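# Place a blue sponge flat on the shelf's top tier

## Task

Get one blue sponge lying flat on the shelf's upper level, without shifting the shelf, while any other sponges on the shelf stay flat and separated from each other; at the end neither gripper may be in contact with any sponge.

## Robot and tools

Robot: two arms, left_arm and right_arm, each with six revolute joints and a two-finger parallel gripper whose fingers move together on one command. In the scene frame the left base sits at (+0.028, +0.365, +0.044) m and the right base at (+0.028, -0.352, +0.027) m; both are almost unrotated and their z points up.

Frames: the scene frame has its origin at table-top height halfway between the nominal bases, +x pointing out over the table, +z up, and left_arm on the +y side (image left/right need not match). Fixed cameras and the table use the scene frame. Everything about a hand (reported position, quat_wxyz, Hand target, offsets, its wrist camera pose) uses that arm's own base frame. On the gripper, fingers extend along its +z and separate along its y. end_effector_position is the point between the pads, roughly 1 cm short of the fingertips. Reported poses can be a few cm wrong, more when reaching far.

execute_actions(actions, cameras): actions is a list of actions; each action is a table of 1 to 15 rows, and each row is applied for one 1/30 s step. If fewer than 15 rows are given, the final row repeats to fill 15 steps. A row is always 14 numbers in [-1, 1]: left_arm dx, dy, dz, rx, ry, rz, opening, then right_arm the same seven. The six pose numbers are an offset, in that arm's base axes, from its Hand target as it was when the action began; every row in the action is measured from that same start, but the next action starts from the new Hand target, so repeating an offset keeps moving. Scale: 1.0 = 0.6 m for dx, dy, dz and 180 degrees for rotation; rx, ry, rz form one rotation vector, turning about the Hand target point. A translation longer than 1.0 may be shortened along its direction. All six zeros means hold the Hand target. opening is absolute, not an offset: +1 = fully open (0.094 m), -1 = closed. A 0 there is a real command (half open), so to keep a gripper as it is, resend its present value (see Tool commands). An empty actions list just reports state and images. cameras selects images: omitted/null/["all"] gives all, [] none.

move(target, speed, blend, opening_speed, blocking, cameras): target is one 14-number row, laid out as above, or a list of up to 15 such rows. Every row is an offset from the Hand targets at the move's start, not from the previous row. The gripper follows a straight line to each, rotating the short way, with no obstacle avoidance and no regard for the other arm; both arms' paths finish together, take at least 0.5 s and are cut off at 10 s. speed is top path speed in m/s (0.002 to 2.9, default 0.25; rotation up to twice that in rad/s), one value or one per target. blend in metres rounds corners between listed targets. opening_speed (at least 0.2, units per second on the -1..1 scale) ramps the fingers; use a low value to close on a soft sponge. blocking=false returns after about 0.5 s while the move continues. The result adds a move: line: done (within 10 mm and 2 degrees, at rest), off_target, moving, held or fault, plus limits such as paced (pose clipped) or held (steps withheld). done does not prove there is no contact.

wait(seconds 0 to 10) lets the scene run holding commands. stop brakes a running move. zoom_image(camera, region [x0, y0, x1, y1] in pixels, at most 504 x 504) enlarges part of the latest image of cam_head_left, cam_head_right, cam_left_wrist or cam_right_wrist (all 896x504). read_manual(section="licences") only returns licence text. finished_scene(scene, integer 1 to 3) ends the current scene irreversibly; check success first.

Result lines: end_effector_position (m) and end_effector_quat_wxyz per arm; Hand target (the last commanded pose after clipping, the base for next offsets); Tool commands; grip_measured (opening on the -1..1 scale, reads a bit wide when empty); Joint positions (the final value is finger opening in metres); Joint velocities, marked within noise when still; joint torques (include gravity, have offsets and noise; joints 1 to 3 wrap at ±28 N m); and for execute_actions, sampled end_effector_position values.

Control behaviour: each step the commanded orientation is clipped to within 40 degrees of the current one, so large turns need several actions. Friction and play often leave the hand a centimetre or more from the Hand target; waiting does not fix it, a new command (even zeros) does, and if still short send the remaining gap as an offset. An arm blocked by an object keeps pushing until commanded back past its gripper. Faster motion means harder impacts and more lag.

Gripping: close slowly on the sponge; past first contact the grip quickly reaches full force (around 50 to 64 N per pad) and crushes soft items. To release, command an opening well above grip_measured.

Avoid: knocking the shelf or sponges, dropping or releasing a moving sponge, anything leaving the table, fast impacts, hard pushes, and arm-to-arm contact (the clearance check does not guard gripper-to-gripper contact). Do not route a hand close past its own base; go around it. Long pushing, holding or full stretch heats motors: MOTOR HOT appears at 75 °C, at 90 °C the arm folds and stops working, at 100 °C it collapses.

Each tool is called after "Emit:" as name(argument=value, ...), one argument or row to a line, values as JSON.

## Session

Emit:
execute_actions(
  actions=[],
)

Scene clock: 0.00 s.
left_arm: end_effector_position=(+0.4037, +0.0232, +0.1015) grip_measured=+1.000 end_effector_quat_wxyz=(+0.592, -0.061, +0.803, -0.007) | right_arm: end_effector_position=(+0.4034, -0.0341, +0.1189) grip_measured=+1.000 end_effector_quat_wxyz=(+0.612, +0.054, +0.785, -0.084)
Joint positions: left_arm=[0.048 1.581 0.38 0.898 -0.015 -0.093 0.094] | right_arm=[0 1.563 0.378 0.94 0.199 -0.019 0.094]
Joint velocities: within noise
Joint torques (N m): no reading
Motor temperatures (°C): left_arm=[26 27 28 25 24 27 28] | right_arm=[27 29 26 27 27 28 28]
Heat: left arm: 28 °C; right arm: 29 °C.
Hand target: left_arm +0.4088, +0.0243, +0.1166; +0.610, -0.060, +0.790, -0.004 | right_arm +0.4078, -0.0355, +0.1345; +0.629, +0.060, +0.770, -0.083
Tool commands: left_gripper/opening=+1.0 right_gripper/opening=+1.0

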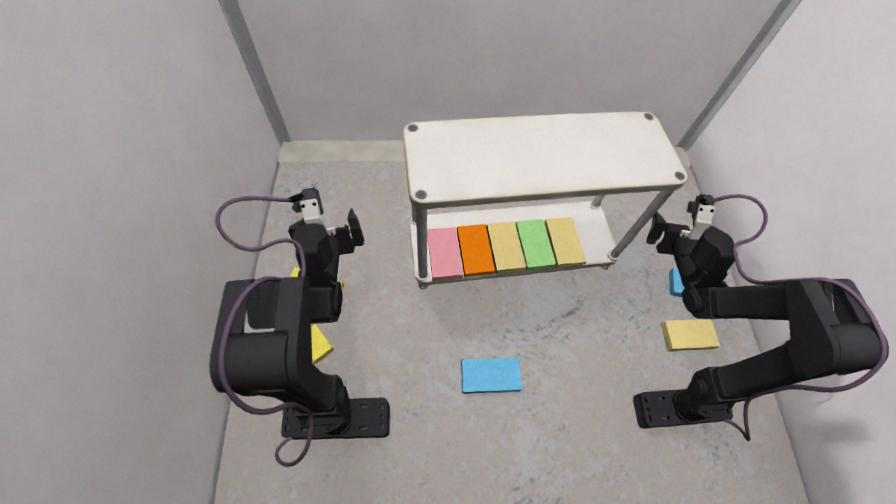

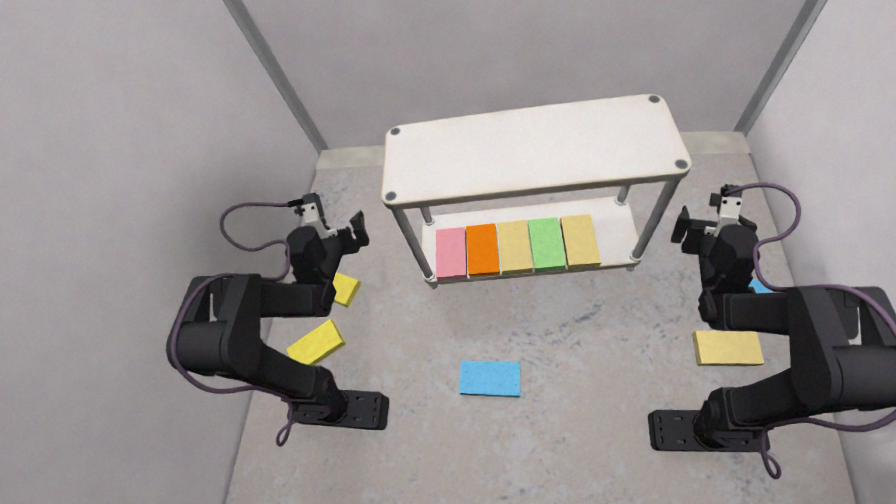

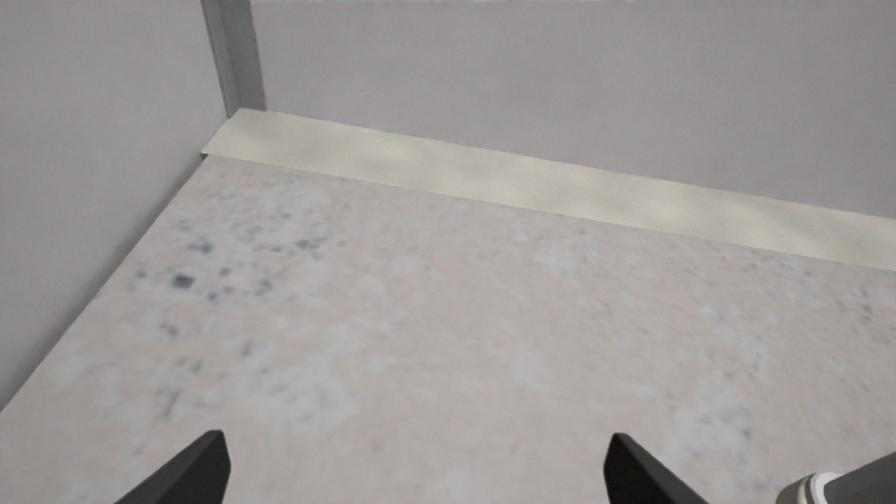

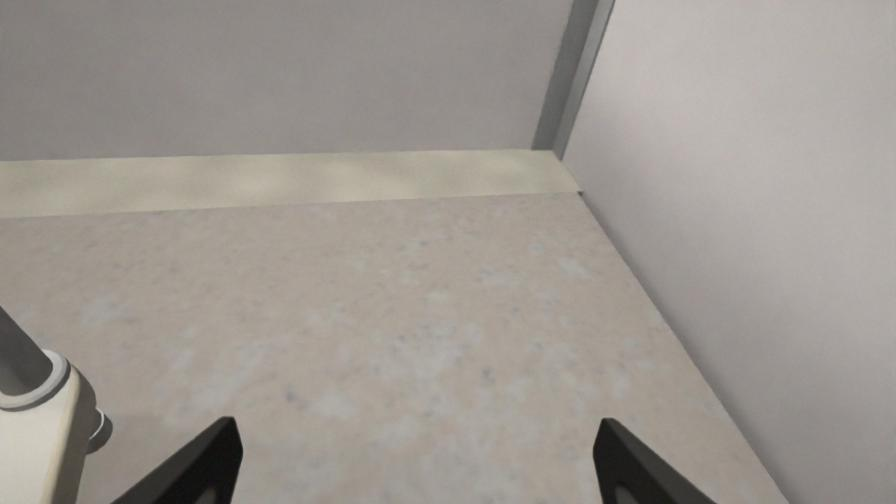

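Emit:
zoom_image(
  camera="cam_head_left",
  region=[445, 335, 545, 415],
)

Emit:
zoom_image(
  camera="cam_head_right",
  region=[440, 340, 540, 420],
)

Emit:
zoom_image(
  camera="cam_head_left",
  region=[390, 90, 710, 300],
)

Scaled by 5.040 from the camera's 896x504 image, which has a finer 1280x720 frame.

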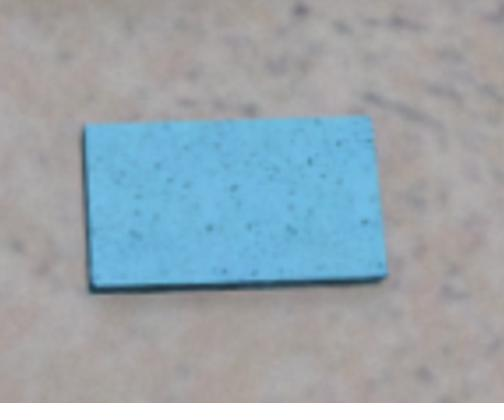

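Scaled by 5.040 from the camera's 896x504 image, which has a finer 1280x720 frame.

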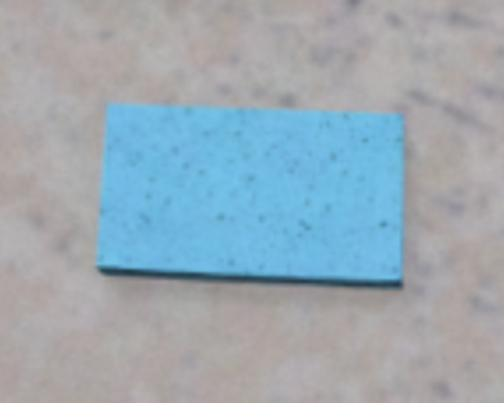

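Scaled by 1.575 from the camera's 896x504 image, which has a finer 1280x720 frame.

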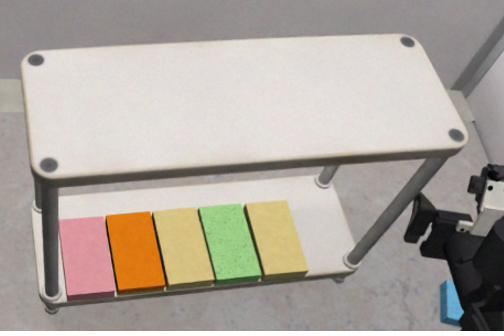

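Emit:
move(
  target=[
    [0, 0, 0, 0, 0, 0, 1.0, -0.1797, 0.0258, 0.0425, 0.0322, 0.1578, 0.0577, 1.0],
    [0, 0, 0, 0, 0, 0, 1.0, -0.288, 0.4175, 0.0258, -0.0392, 0.1637, 0.3292, 1.0],
    [0, 0, 0, 0, 0, 0, 1.0, -0.5235, 0.5737, -0.1233, -0.1023, 0.1521, 0.5503, 1.0],
  ],
  speed=0.3,
  blend=[0.04, 0.05, 0],
)

Scene clock: 9.43 s.
left_arm: end_effector_position=(+0.4037, +0.0232, +0.1015) grip_measured=+1.000 end_effector_quat_wxyz=(+0.592, -0.061, +0.803, -0.007) | right_arm: end_effector_position=(+0.0936, +0.3021, +0.0535) grip_measured=+1.000 end_effector_quat_wxyz=(-0.277, +0.644, -0.654, -0.285)
Joint positions: left_arm=[0.048 1.581 0.38 0.898 -0.015 -0.093 0.094] | right_arm=[1.063 1.268 0.422 0.023 -0.367 -0.346 0.094]
Joint velocities: within noise
Joint torques (N m): left_arm=[-0.01 -4.86 5.12 1.85 -0.02 -0.01] | right_arm=[0.18 -3.36 3.74 2.3 -0.42 -0.08]
Motor temperatures (°C): left_arm=[26 28 29 28 24 27 28] | right_arm=[27 30 27 30 27 28 28]
Heat: left arm: 29 °C; right arm: 30 °C.
Hand target: left_arm +0.4088, +0.0243, +0.1166; +0.610, -0.060, +0.790, -0.004 | right_arm +0.0937, +0.3087, +0.0605; -0.297, +0.646, -0.636, -0.301
Off the commanded pose: left_arm 0.016 m, 3 deg | right_arm 0.010 m, 4 deg.
move: off_target (left_arm, right_arm)

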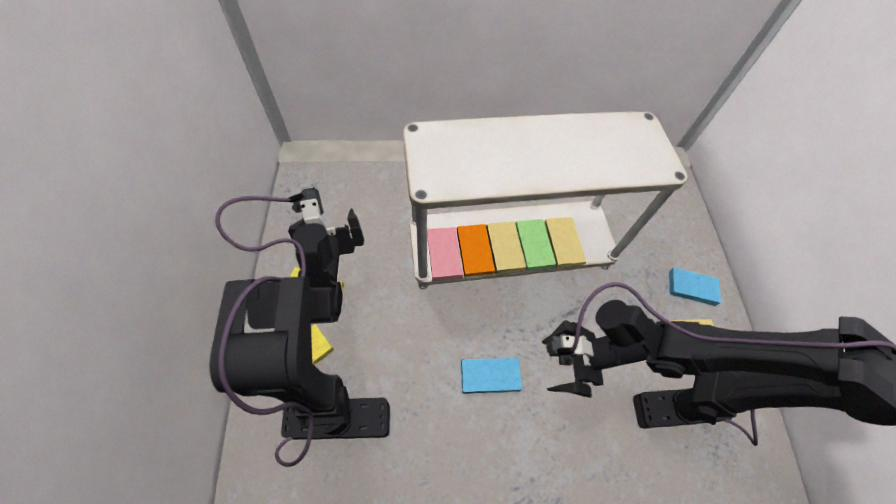

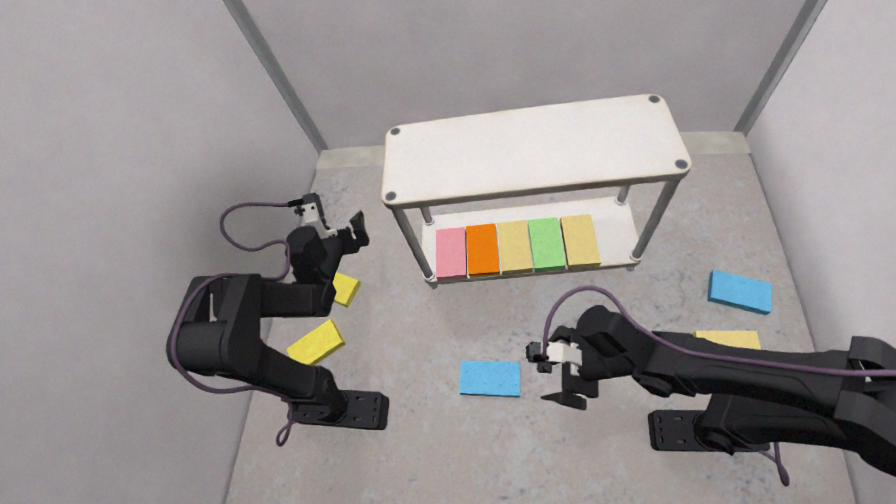

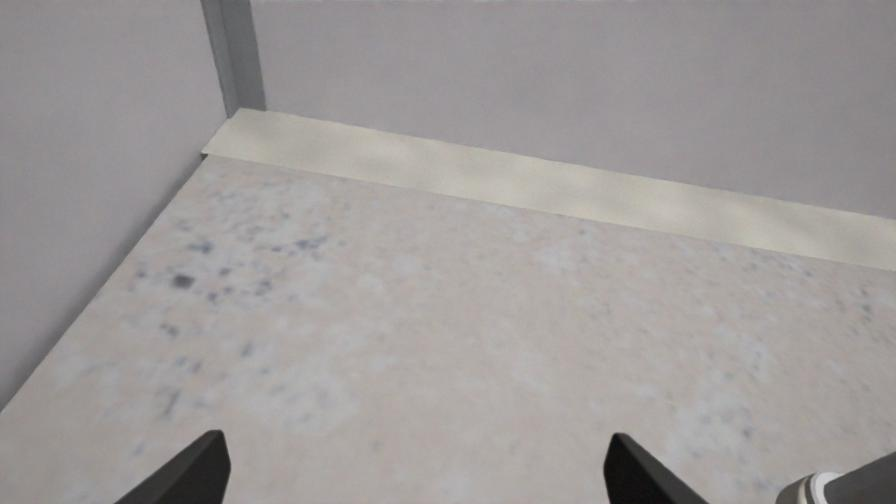

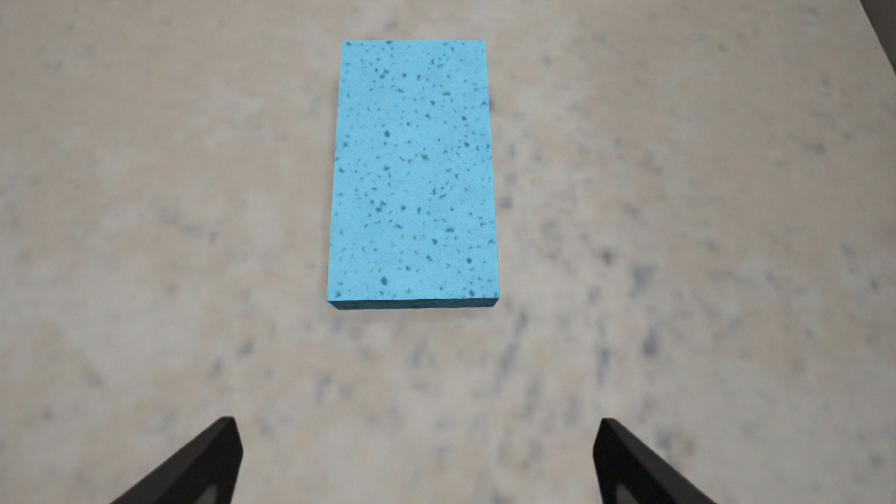

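Emit:
move(
  target=[0, 0, 0, 0, 0, 0, 1.0, -0.0043, 0.139, -0.0892, 0, 0, 0.004, 1.0],
  speed=0.15,
  cameras=["cam_right_wrist", "cam_head_left", "cam_head_right"],
)

Scene clock: 12.47 s.
left_arm: end_effector_position=(+0.4037, +0.0232, +0.1015) grip_measured=+1.000 end_effector_quat_wxyz=(+0.592, -0.061, +0.803, -0.007) | right_arm: end_effector_position=(+0.0869, +0.3739, -0.0067) grip_measured=+1.000 end_effector_quat_wxyz=(-0.269, +0.658, -0.641, -0.289)
Joint positions: left_arm=[0.048 1.581 0.38 0.898 -0.015 -0.093 0.094] | right_arm=[1.203 1.777 0.55 0.425 -0.298 -0.273 0.094]
Joint velocities: within noise
Joint torques (N m): left_arm=[0.03 -4.79 5.12 1.86 -0.01 -0.01] | right_arm=[0.31 -5.49 5.87 2.12 -0.08 0.08]
Motor temperatures (°C): left_arm=[26 28 30 28 24 27 28] | right_arm=[27 30 27 31 27 28 28]
Heat: left arm: 30 °C; right arm: 31 °C.
Hand target: left_arm +0.4088, +0.0243, +0.1166; +0.610, -0.060, +0.790, -0.004 | right_arm +0.0911, +0.3921, +0.0070; -0.295, +0.650, -0.632, -0.303
Off the commanded pose: left_arm 0.016 m, 3 deg | right_arm 0.023 m, 4 deg.
move: off_target (left_arm, right_arm)
Images, in order (width x height): cam_head_left 896x504, cam_head_right 896x504, cam_right_wrist 896x504.

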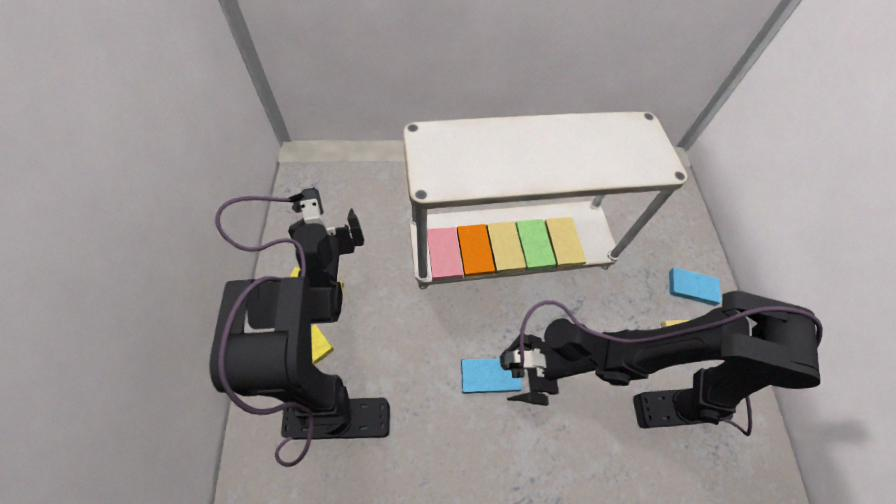

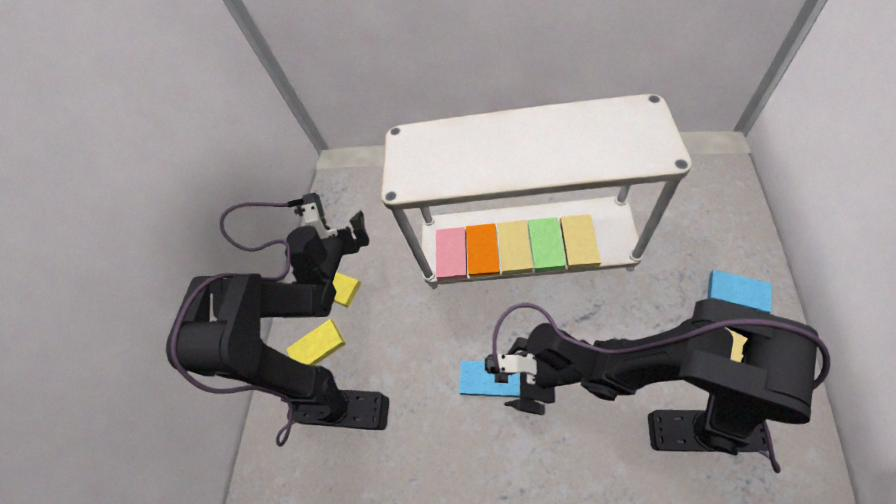

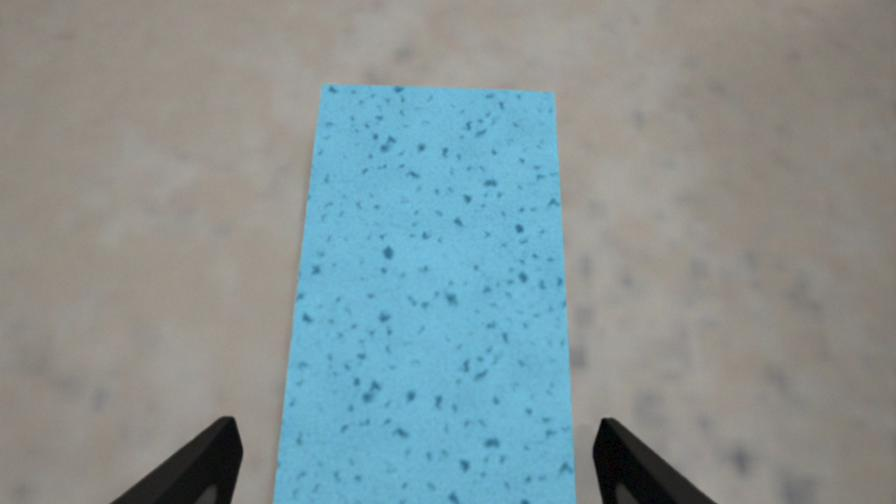

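Emit:
move(
  target=[0, 0, 0, 0, 0, 0, 1.0, 0.003, 0.008, 0.005, 0, 0, -0.006, 0.22],
  speed=0.05,
  opening_speed=0.5,
  cameras=["cam_right_wrist", "cam_head_left"],
)

Scene clock: 15.50 s.
left_arm: end_effector_position=(+0.4037, +0.0232, +0.1015) grip_measured=+1.000 end_effector_quat_wxyz=(+0.592, -0.061, +0.803, -0.007) | right_arm: end_effector_position=(+0.0903, +0.3777, -0.0058) grip_measured=+0.354 end_effector_quat_wxyz=(-0.273, +0.646, -0.653, -0.286)
Joint positions: left_arm=[0.048 1.581 0.38 0.898 -0.015 -0.093 0.094] | right_arm=[1.209 1.783 0.562 0.426 -0.274 -0.24 0.064]
Joint velocities: within noise
Joint torques (N m): left_arm=[0.03 -4.83 5.11 1.86 -0.01 -0.01] | right_arm=[0.38 -6 6.43 1.99 -0.1 0.07]
Motor temperatures (°C): left_arm=[26 28 30 29 24 27 28] | right_arm=[27 30 27 32 27 28 28]
Heat: left arm: 30 °C; right arm: 32 °C.
Hand target: left_arm +0.4088, +0.0243, +0.1166; +0.610, -0.060, +0.790, -0.004 | right_arm +0.0929, +0.3969, +0.0100; -0.298, +0.644, -0.638, -0.300
Off the commanded pose: left_arm 0.016 m, 3 deg | right_arm 0.025 m, 4 deg.
move: off_target (left_arm, right_arm)
Images, in order (width x height): cam_head_left 896x504, cam_right_wrist 896x504.

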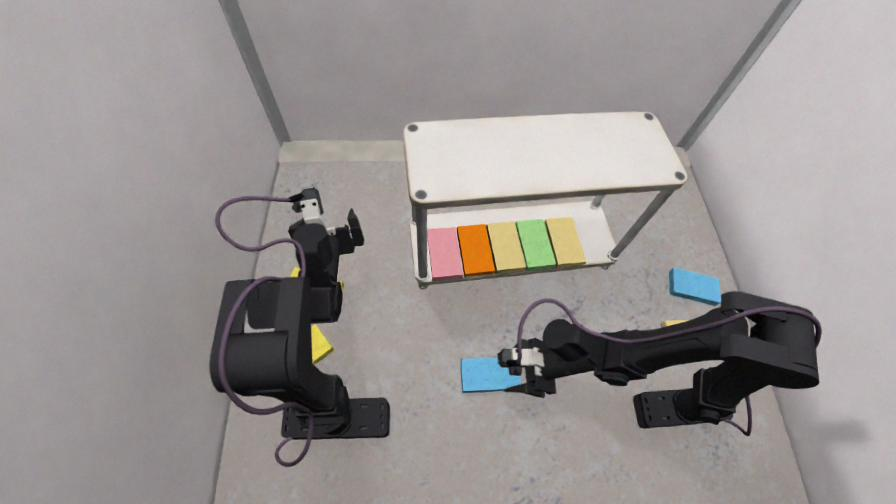

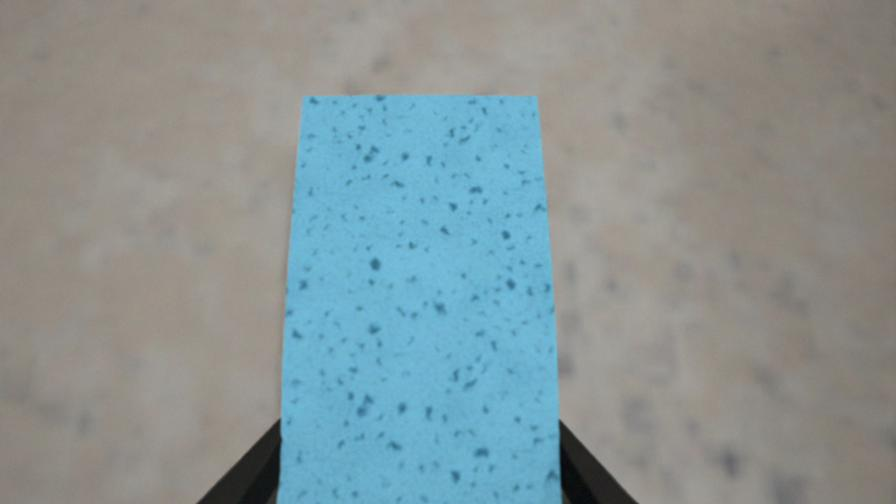

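Emit:
move(
  target=[
    [0, 0, 0, 0, 0, 0, 1.0, 0.0118, -0.0365, 0.375, 0, 0, 0, 0.22],
    [0, 0, 0, 0, 0, 0, 1.0, 0.2118, -0.2032, 0.6583, 0, 0, -0.1611, 0.22],
    [0, 0, 0, 0, 0, 0, 1.0, 0.4818, -0.3948, 0.625, 0.003, 0.0065, -0.2833, 0.22],
  ],
  speed=0.27,
  blend=[0.06, 0.06, 0],
)

Scene clock: 20.97 s.
left_arm: end_effector_position=(+0.4037, +0.0232, +0.1015) grip_measured=+1.000 end_effector_quat_wxyz=(+0.592, -0.061, +0.803, -0.007) | right_arm: end_effector_position=(+0.3908, +0.1544, +0.3681) grip_measured=+0.351 end_effector_quat_wxyz=(+0.382, -0.287, +0.867, +0.143)
Joint positions: left_arm=[0.048 1.581 0.38 0.898 -0.015 -0.093 0.094] | right_arm=[0.24 1.675 2.097 -1.203 -0.321 -0.266 0.063]
Joint velocities: within noise
Joint torques (N m): left_arm=[0.02 -4.86 5.11 1.86 -0.01 0] | right_arm=[0.2 -6.82 7.94 1.4 -0.38 -0.08]
Motor temperatures (°C): left_arm=[26 28 30 30 24 27 28] | right_arm=[27 31 28 32 27 28 29]
Heat: left arm: 30 °C; right arm: 32 °C.
Hand target: left_arm +0.4088, +0.0243, +0.1166; +0.610, -0.060, +0.790, -0.004 | right_arm +0.3820, +0.1600, +0.3850; +0.395, -0.302, +0.854, +0.152
Off the commanded pose: left_arm 0.016 m, 3 deg | right_arm 0.020 m, 3 deg.
move: off_target (left_arm, right_arm)

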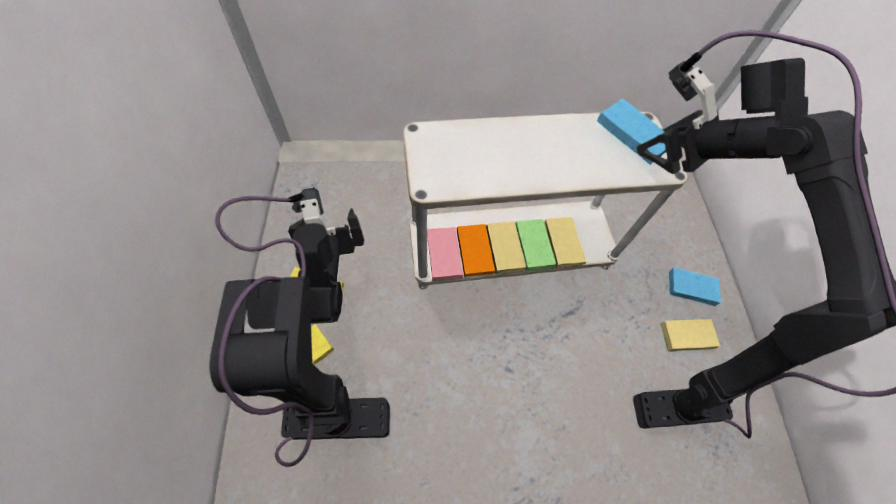

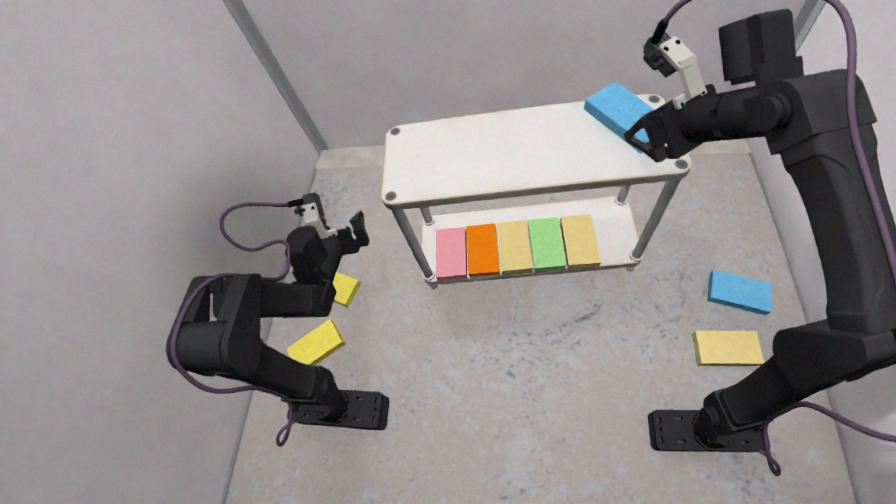

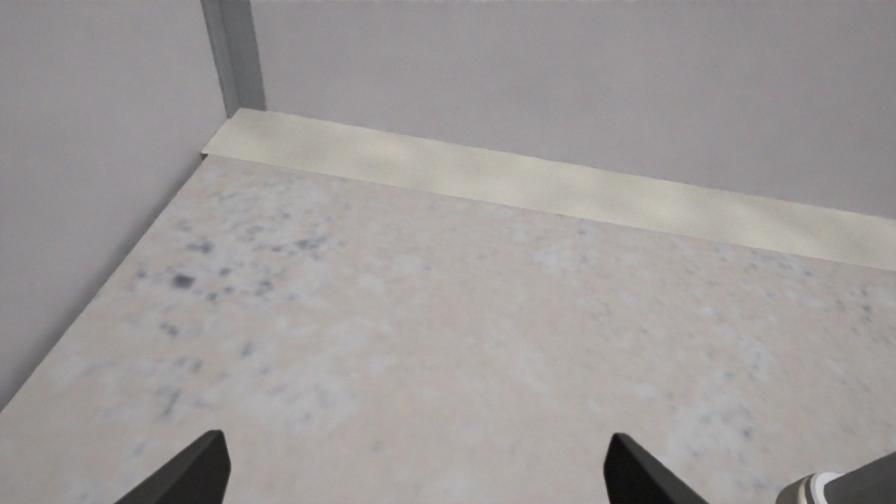

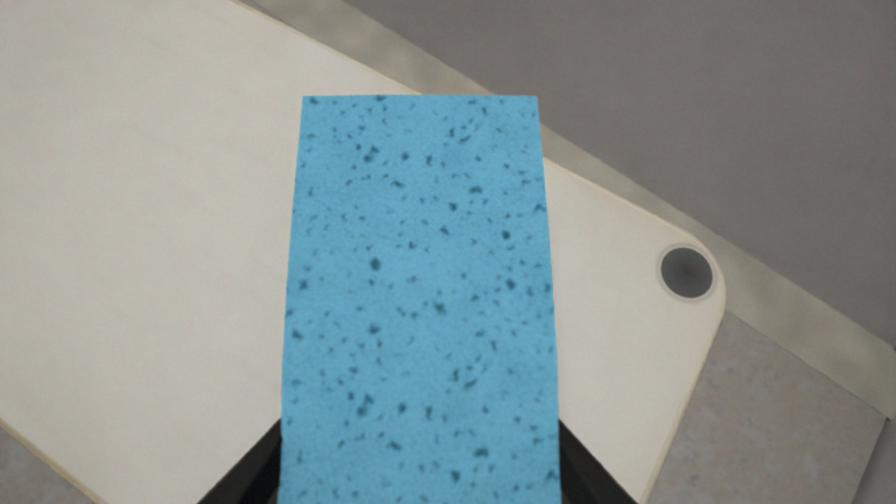

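Emit:
move(
  target=[0, 0, 0, 0, 0, 0, 1.0, -0.0117, 0.0017, -0.0233, 0, 0, 0, 0.22],
  speed=0.07,
  cameras=["cam_right_wrist", "cam_head_left", "cam_head_right"],
)

Scene clock: 23.43 s.
left_arm: end_effector_position=(+0.4037, +0.0232, +0.1015) grip_measured=+1.000 end_effector_quat_wxyz=(+0.592, -0.061, +0.803, -0.007) | right_arm: end_effector_position=(+0.3794, +0.1542, +0.3522) grip_measured=+0.351 end_effector_quat_wxyz=(+0.361, -0.290, +0.874, +0.145)
Joint positions: left_arm=[0.048 1.581 0.38 0.898 -0.015 -0.093 0.094] | right_arm=[0.246 1.636 2.013 -1.201 -0.321 -0.267 0.063]
Joint velocities: within noise
Joint torques (N m): left_arm=[0.03 -4.82 5.15 1.84 -0.02 0] | right_arm=[0.36 -8.77 3.67 2.14 -0.32 -0.02]
Motor temperatures (°C): left_arm=[26 28 30 30 24 27 28] | right_arm=[27 31 28 32 27 28 29]
Heat: left arm: 30 °C; right arm: 32 °C.
Hand target: left_arm +0.4088, +0.0243, +0.1166; +0.610, -0.060, +0.790, -0.004 | right_arm +0.3750, +0.1611, +0.3710; +0.395, -0.302, +0.854, +0.152
Off the commanded pose: left_arm 0.016 m, 3 deg | right_arm 0.021 m, 5 deg.
move: off_target (left_arm, right_arm)
Images, in order (width x height): cam_head_left 896x504, cam_head_right 896x504, cam_right_wrist 896x504.

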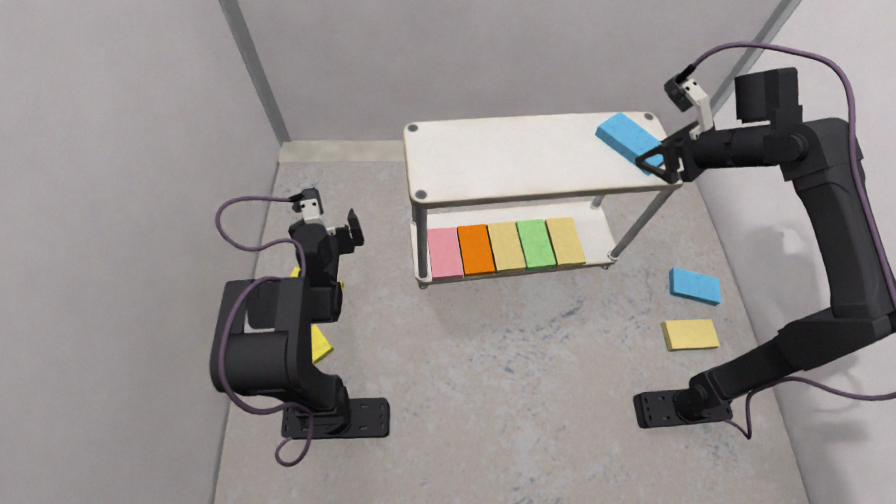

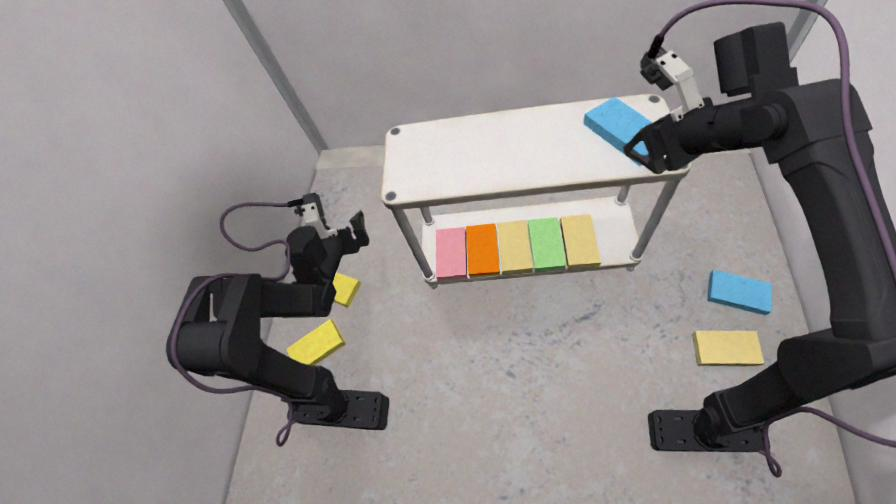

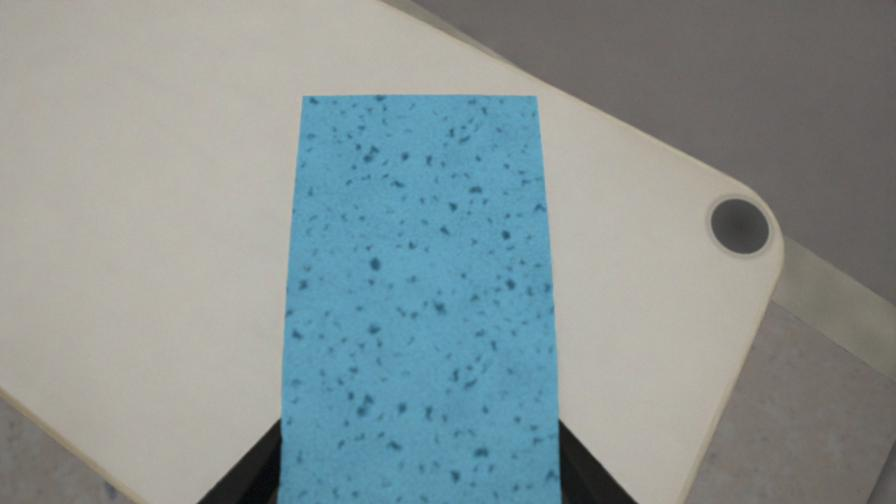

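Emit:
zoom_image(
  camera="cam_head_left",
  region=[570, 80, 710, 200],
)

Emit:
zoom_image(
  camera="cam_head_right",
  region=[560, 70, 720, 200],
)

Scaled by 3.600 from the camera's 896x504 image, which has a finer 1280x720 frame.

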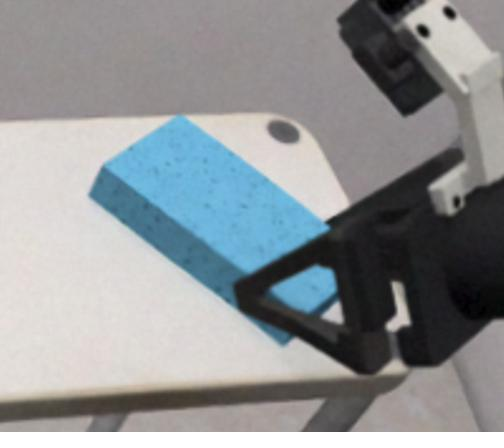

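Scaled by 3.150 from the camera's 896x504 image, which has a finer 1280x720 frame.

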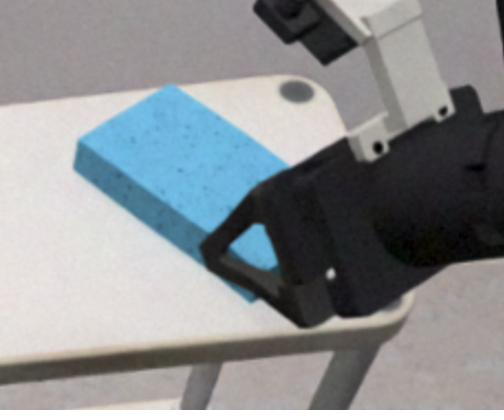

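Emit:
move(
  target=[0, 0, 0, 0, 0, 0, 1.0, 0, 0, -0.01, -0.0056, -0.0048, 0, 0.22],
  speed=0.05,
  cameras=["cam_right_wrist"],
)

Scene clock: 25.13 s.
left_arm: end_effector_position=(+0.4037, +0.0232, +0.1015) grip_measured=+1.000 end_effector_quat_wxyz=(+0.592, -0.061, +0.803, -0.007) | right_arm: end_effector_position=(+0.3768, +0.1565, +0.3486) grip_measured=+0.351 end_effector_quat_wxyz=(+0.366, -0.300, +0.869, +0.143)
Joint positions: left_arm=[0.048 1.581 0.38 0.898 -0.015 -0.093 0.094] | right_arm=[0.253 1.61 1.961 -1.166 -0.32 -0.283 0.063]
Joint velocities: within noise
Joint torques (N m): left_arm=[0.05 -4.86 5.14 1.85 -0.02 0] | right_arm=[0.42 -8.34 3.6 2.17 -0.13 -0.06]
Motor temperatures (°C): left_arm=[26 28 30 30 24 27 28] | right_arm=[27 32 28 32 27 28 29]
Heat: left arm: 30 °C; right arm: 32 °C.
Hand target: left_arm +0.4088, +0.0243, +0.1166; +0.610, -0.060, +0.790, -0.004 | right_arm +0.3750, +0.1611, +0.3650; +0.399, -0.307, +0.853, +0.142
Off the commanded pose: left_arm 0.016 m, 3 deg | right_arm 0.017 m, 4 deg.
move: off_target (left_arm, right_arm)
Images, in order (width x height): cam_right_wrist 896x504.

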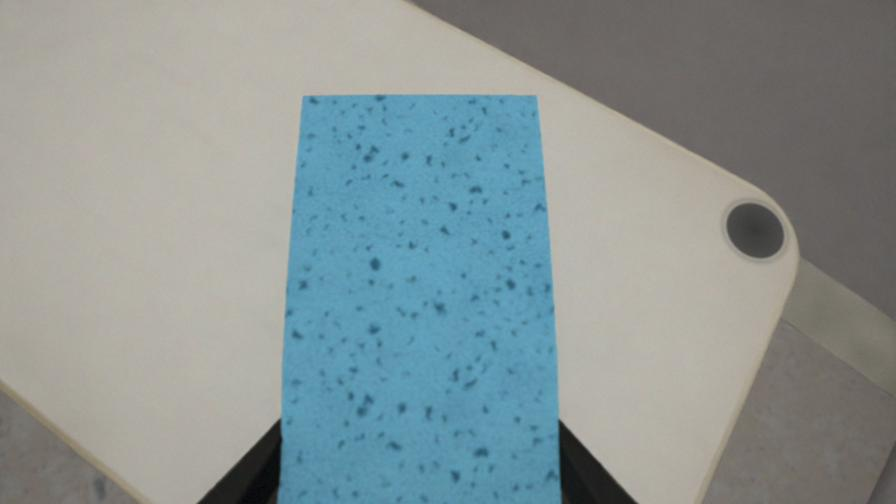

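Emit:
move(
  target=[0, 0, 0, 0, 0, 0, 1.0, 0, 0, -0.01, 0, 0, 0, 0.22],
  speed=0.05,
  cameras=["cam_right_wrist", "cam_head_left"],
)

Scene clock: 26.33 s.
left_arm: end_effector_position=(+0.4037, +0.0232, +0.1015) grip_measured=+1.000 end_effector_quat_wxyz=(+0.592, -0.061, +0.803, -0.007) | right_arm: end_effector_position=(+0.3770, +0.1565, +0.3484) grip_measured=+0.351 end_effector_quat_wxyz=(+0.376, -0.300, +0.865, +0.142)
Joint positions: left_arm=[0.048 1.581 0.38 0.898 -0.015 -0.093 0.094] | right_arm=[0.253 1.587 1.919 -1.126 -0.32 -0.283 0.063]
Joint velocities: within noise
Joint torques (N m): left_arm=[0.03 -4.81 5.19 1.86 -0.02 -0.02] | right_arm=[0.43 -7.64 3.41 2.08 -0.13 -0.07]
Motor temperatures (°C): left_arm=[26 28 30 30 24 27 28] | right_arm=[27 32 28 32 27 28 29]
Heat: left arm: 30 °C; right arm: 32 °C.
Hand target: left_arm +0.4088, +0.0243, +0.1166; +0.610, -0.060, +0.790, -0.004 | right_arm +0.3750, +0.1611, +0.3590; +0.399, -0.307, +0.853, +0.142
Off the commanded pose: left_arm 0.016 m, 3 deg | right_arm 0.012 m, 3 deg.
move: off_target (left_arm, right_arm)
Images, in order (width x height): cam_head_left 896x504, cam_right_wrist 896x504.

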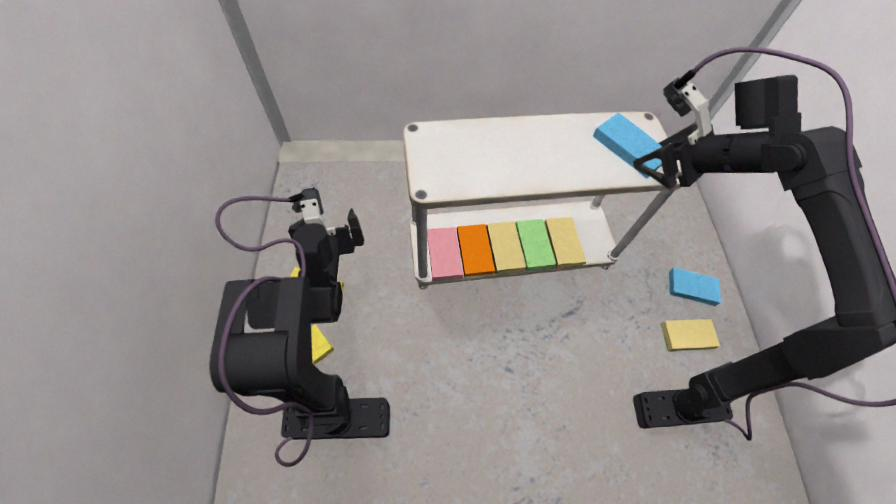

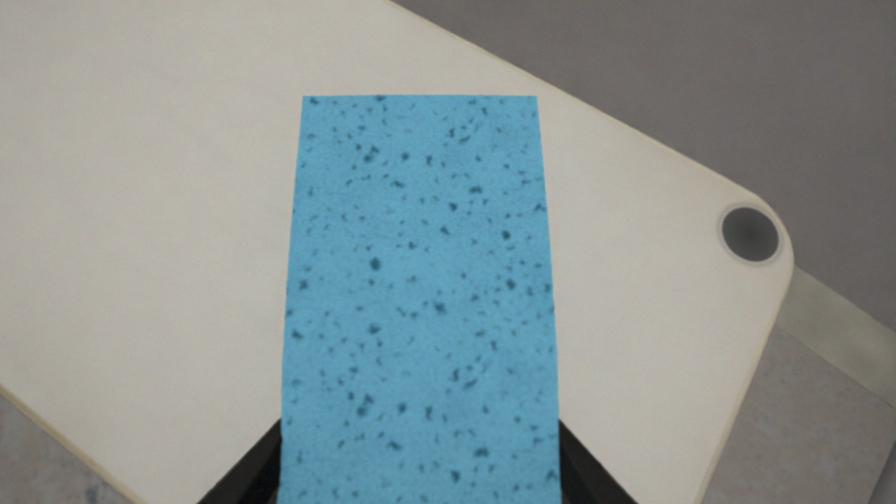

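Emit:
zoom_image(
  camera="cam_head_left",
  region=[570, 90, 710, 210],
)

Scaled by 3.600 from the camera's 896x504 image, which has a finer 1280x720 frame.

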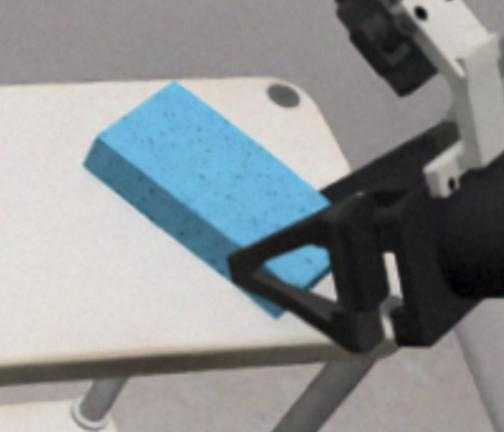

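Emit:
move(
  target=[
    [0, 0, 0, 0, 0, 0, 1.0, 0, 0, 0.0133, 0, 0, 0, 0.75],
    [0, 0, 0, 0, 0, 0, 1.0, -0.128, -0.1067, 0.09, 0, 0, 0, 0.75],
  ],
  speed=[0.06, 0.16],
  opening_speed=0.6,
)

Scene clock: 32.53 s.
left_arm: end_effector_position=(+0.4037, +0.0232, +0.1015) grip_measured=+1.000 end_effector_quat_wxyz=(+0.592, -0.061, +0.803, -0.007) | right_arm: end_effector_position=(+0.3106, +0.0923, +0.4006) grip_measured=+0.747 end_effector_quat_wxyz=(+0.391, -0.294, +0.862, +0.133)
Joint positions: left_arm=[0.048 1.581 0.38 0.898 -0.015 -0.093 0.094] | right_arm=[0.046 1.455 2.061 -1.425 -0.446 -0.433 0.082]
Joint velocities: within noise
Joint torques (N m): left_arm=[0.06 -4.89 5.14 1.85 0 -0.01] | right_arm=[-0.47 -4.38 6.94 1.17 -0.48 -0.07]
Motor temperatures (°C): left_arm=[26 28 30 31 24 27 28] | right_arm=[27 32 28 32 27 28 29]
Heat: left arm: 31 °C; right arm: 32 °C.
Hand target: left_arm +0.4088, +0.0243, +0.1166; +0.610, -0.060, +0.790, -0.004 | right_arm +0.2982, +0.0970, +0.4130; +0.399, -0.307, +0.853, +0.142
Off the commanded pose: left_arm 0.016 m, 3 deg | right_arm 0.018 m, 2 deg.
move: off_target (left_arm, right_arm)

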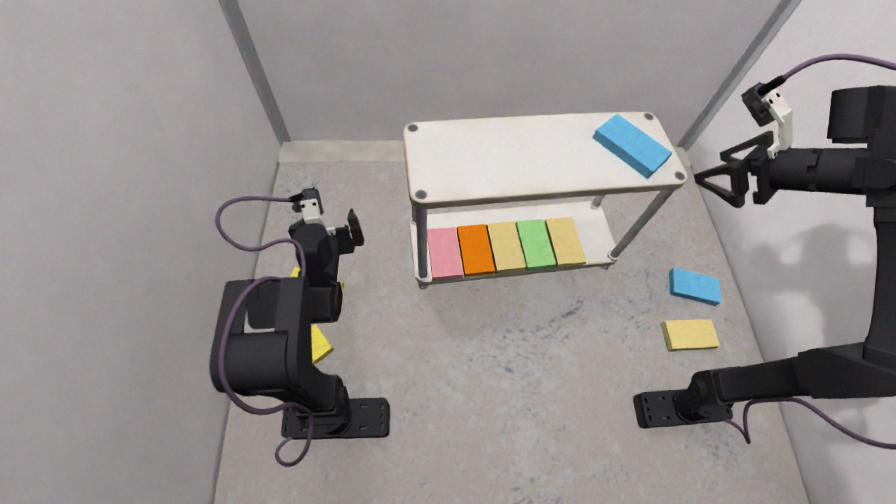

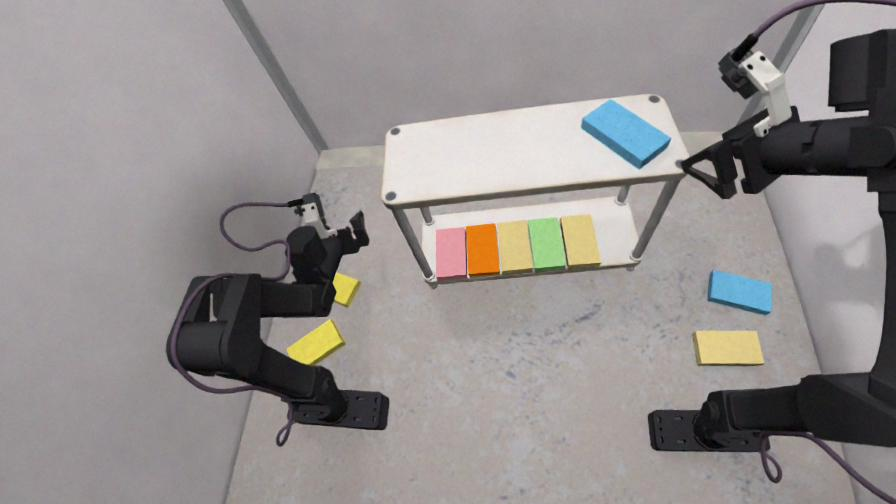

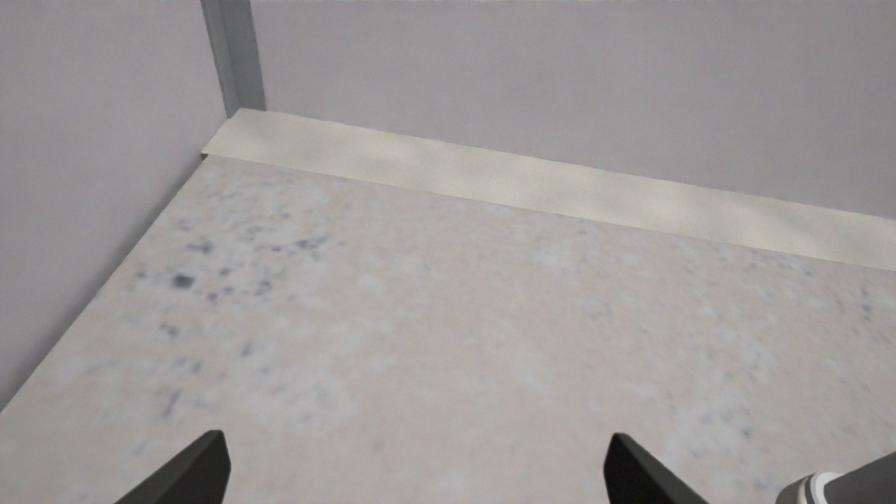

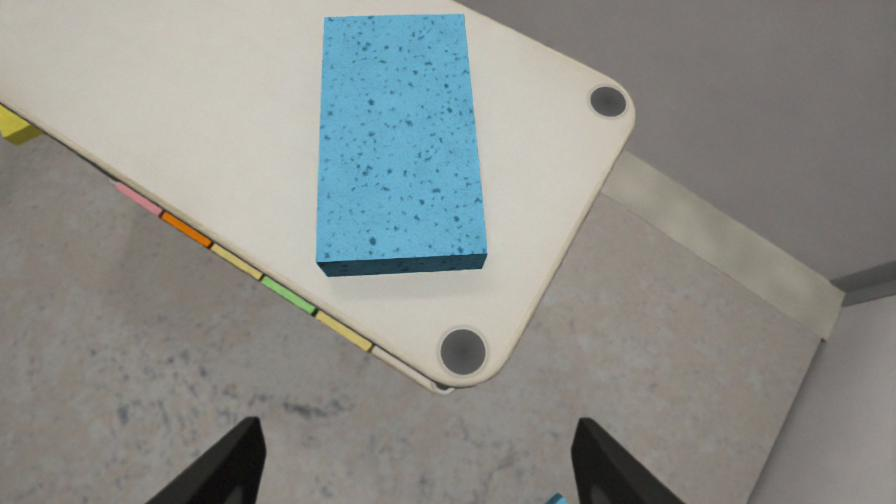

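Emit:
finished_scene(
  scene=2,
)

The scene is finished: the task was done.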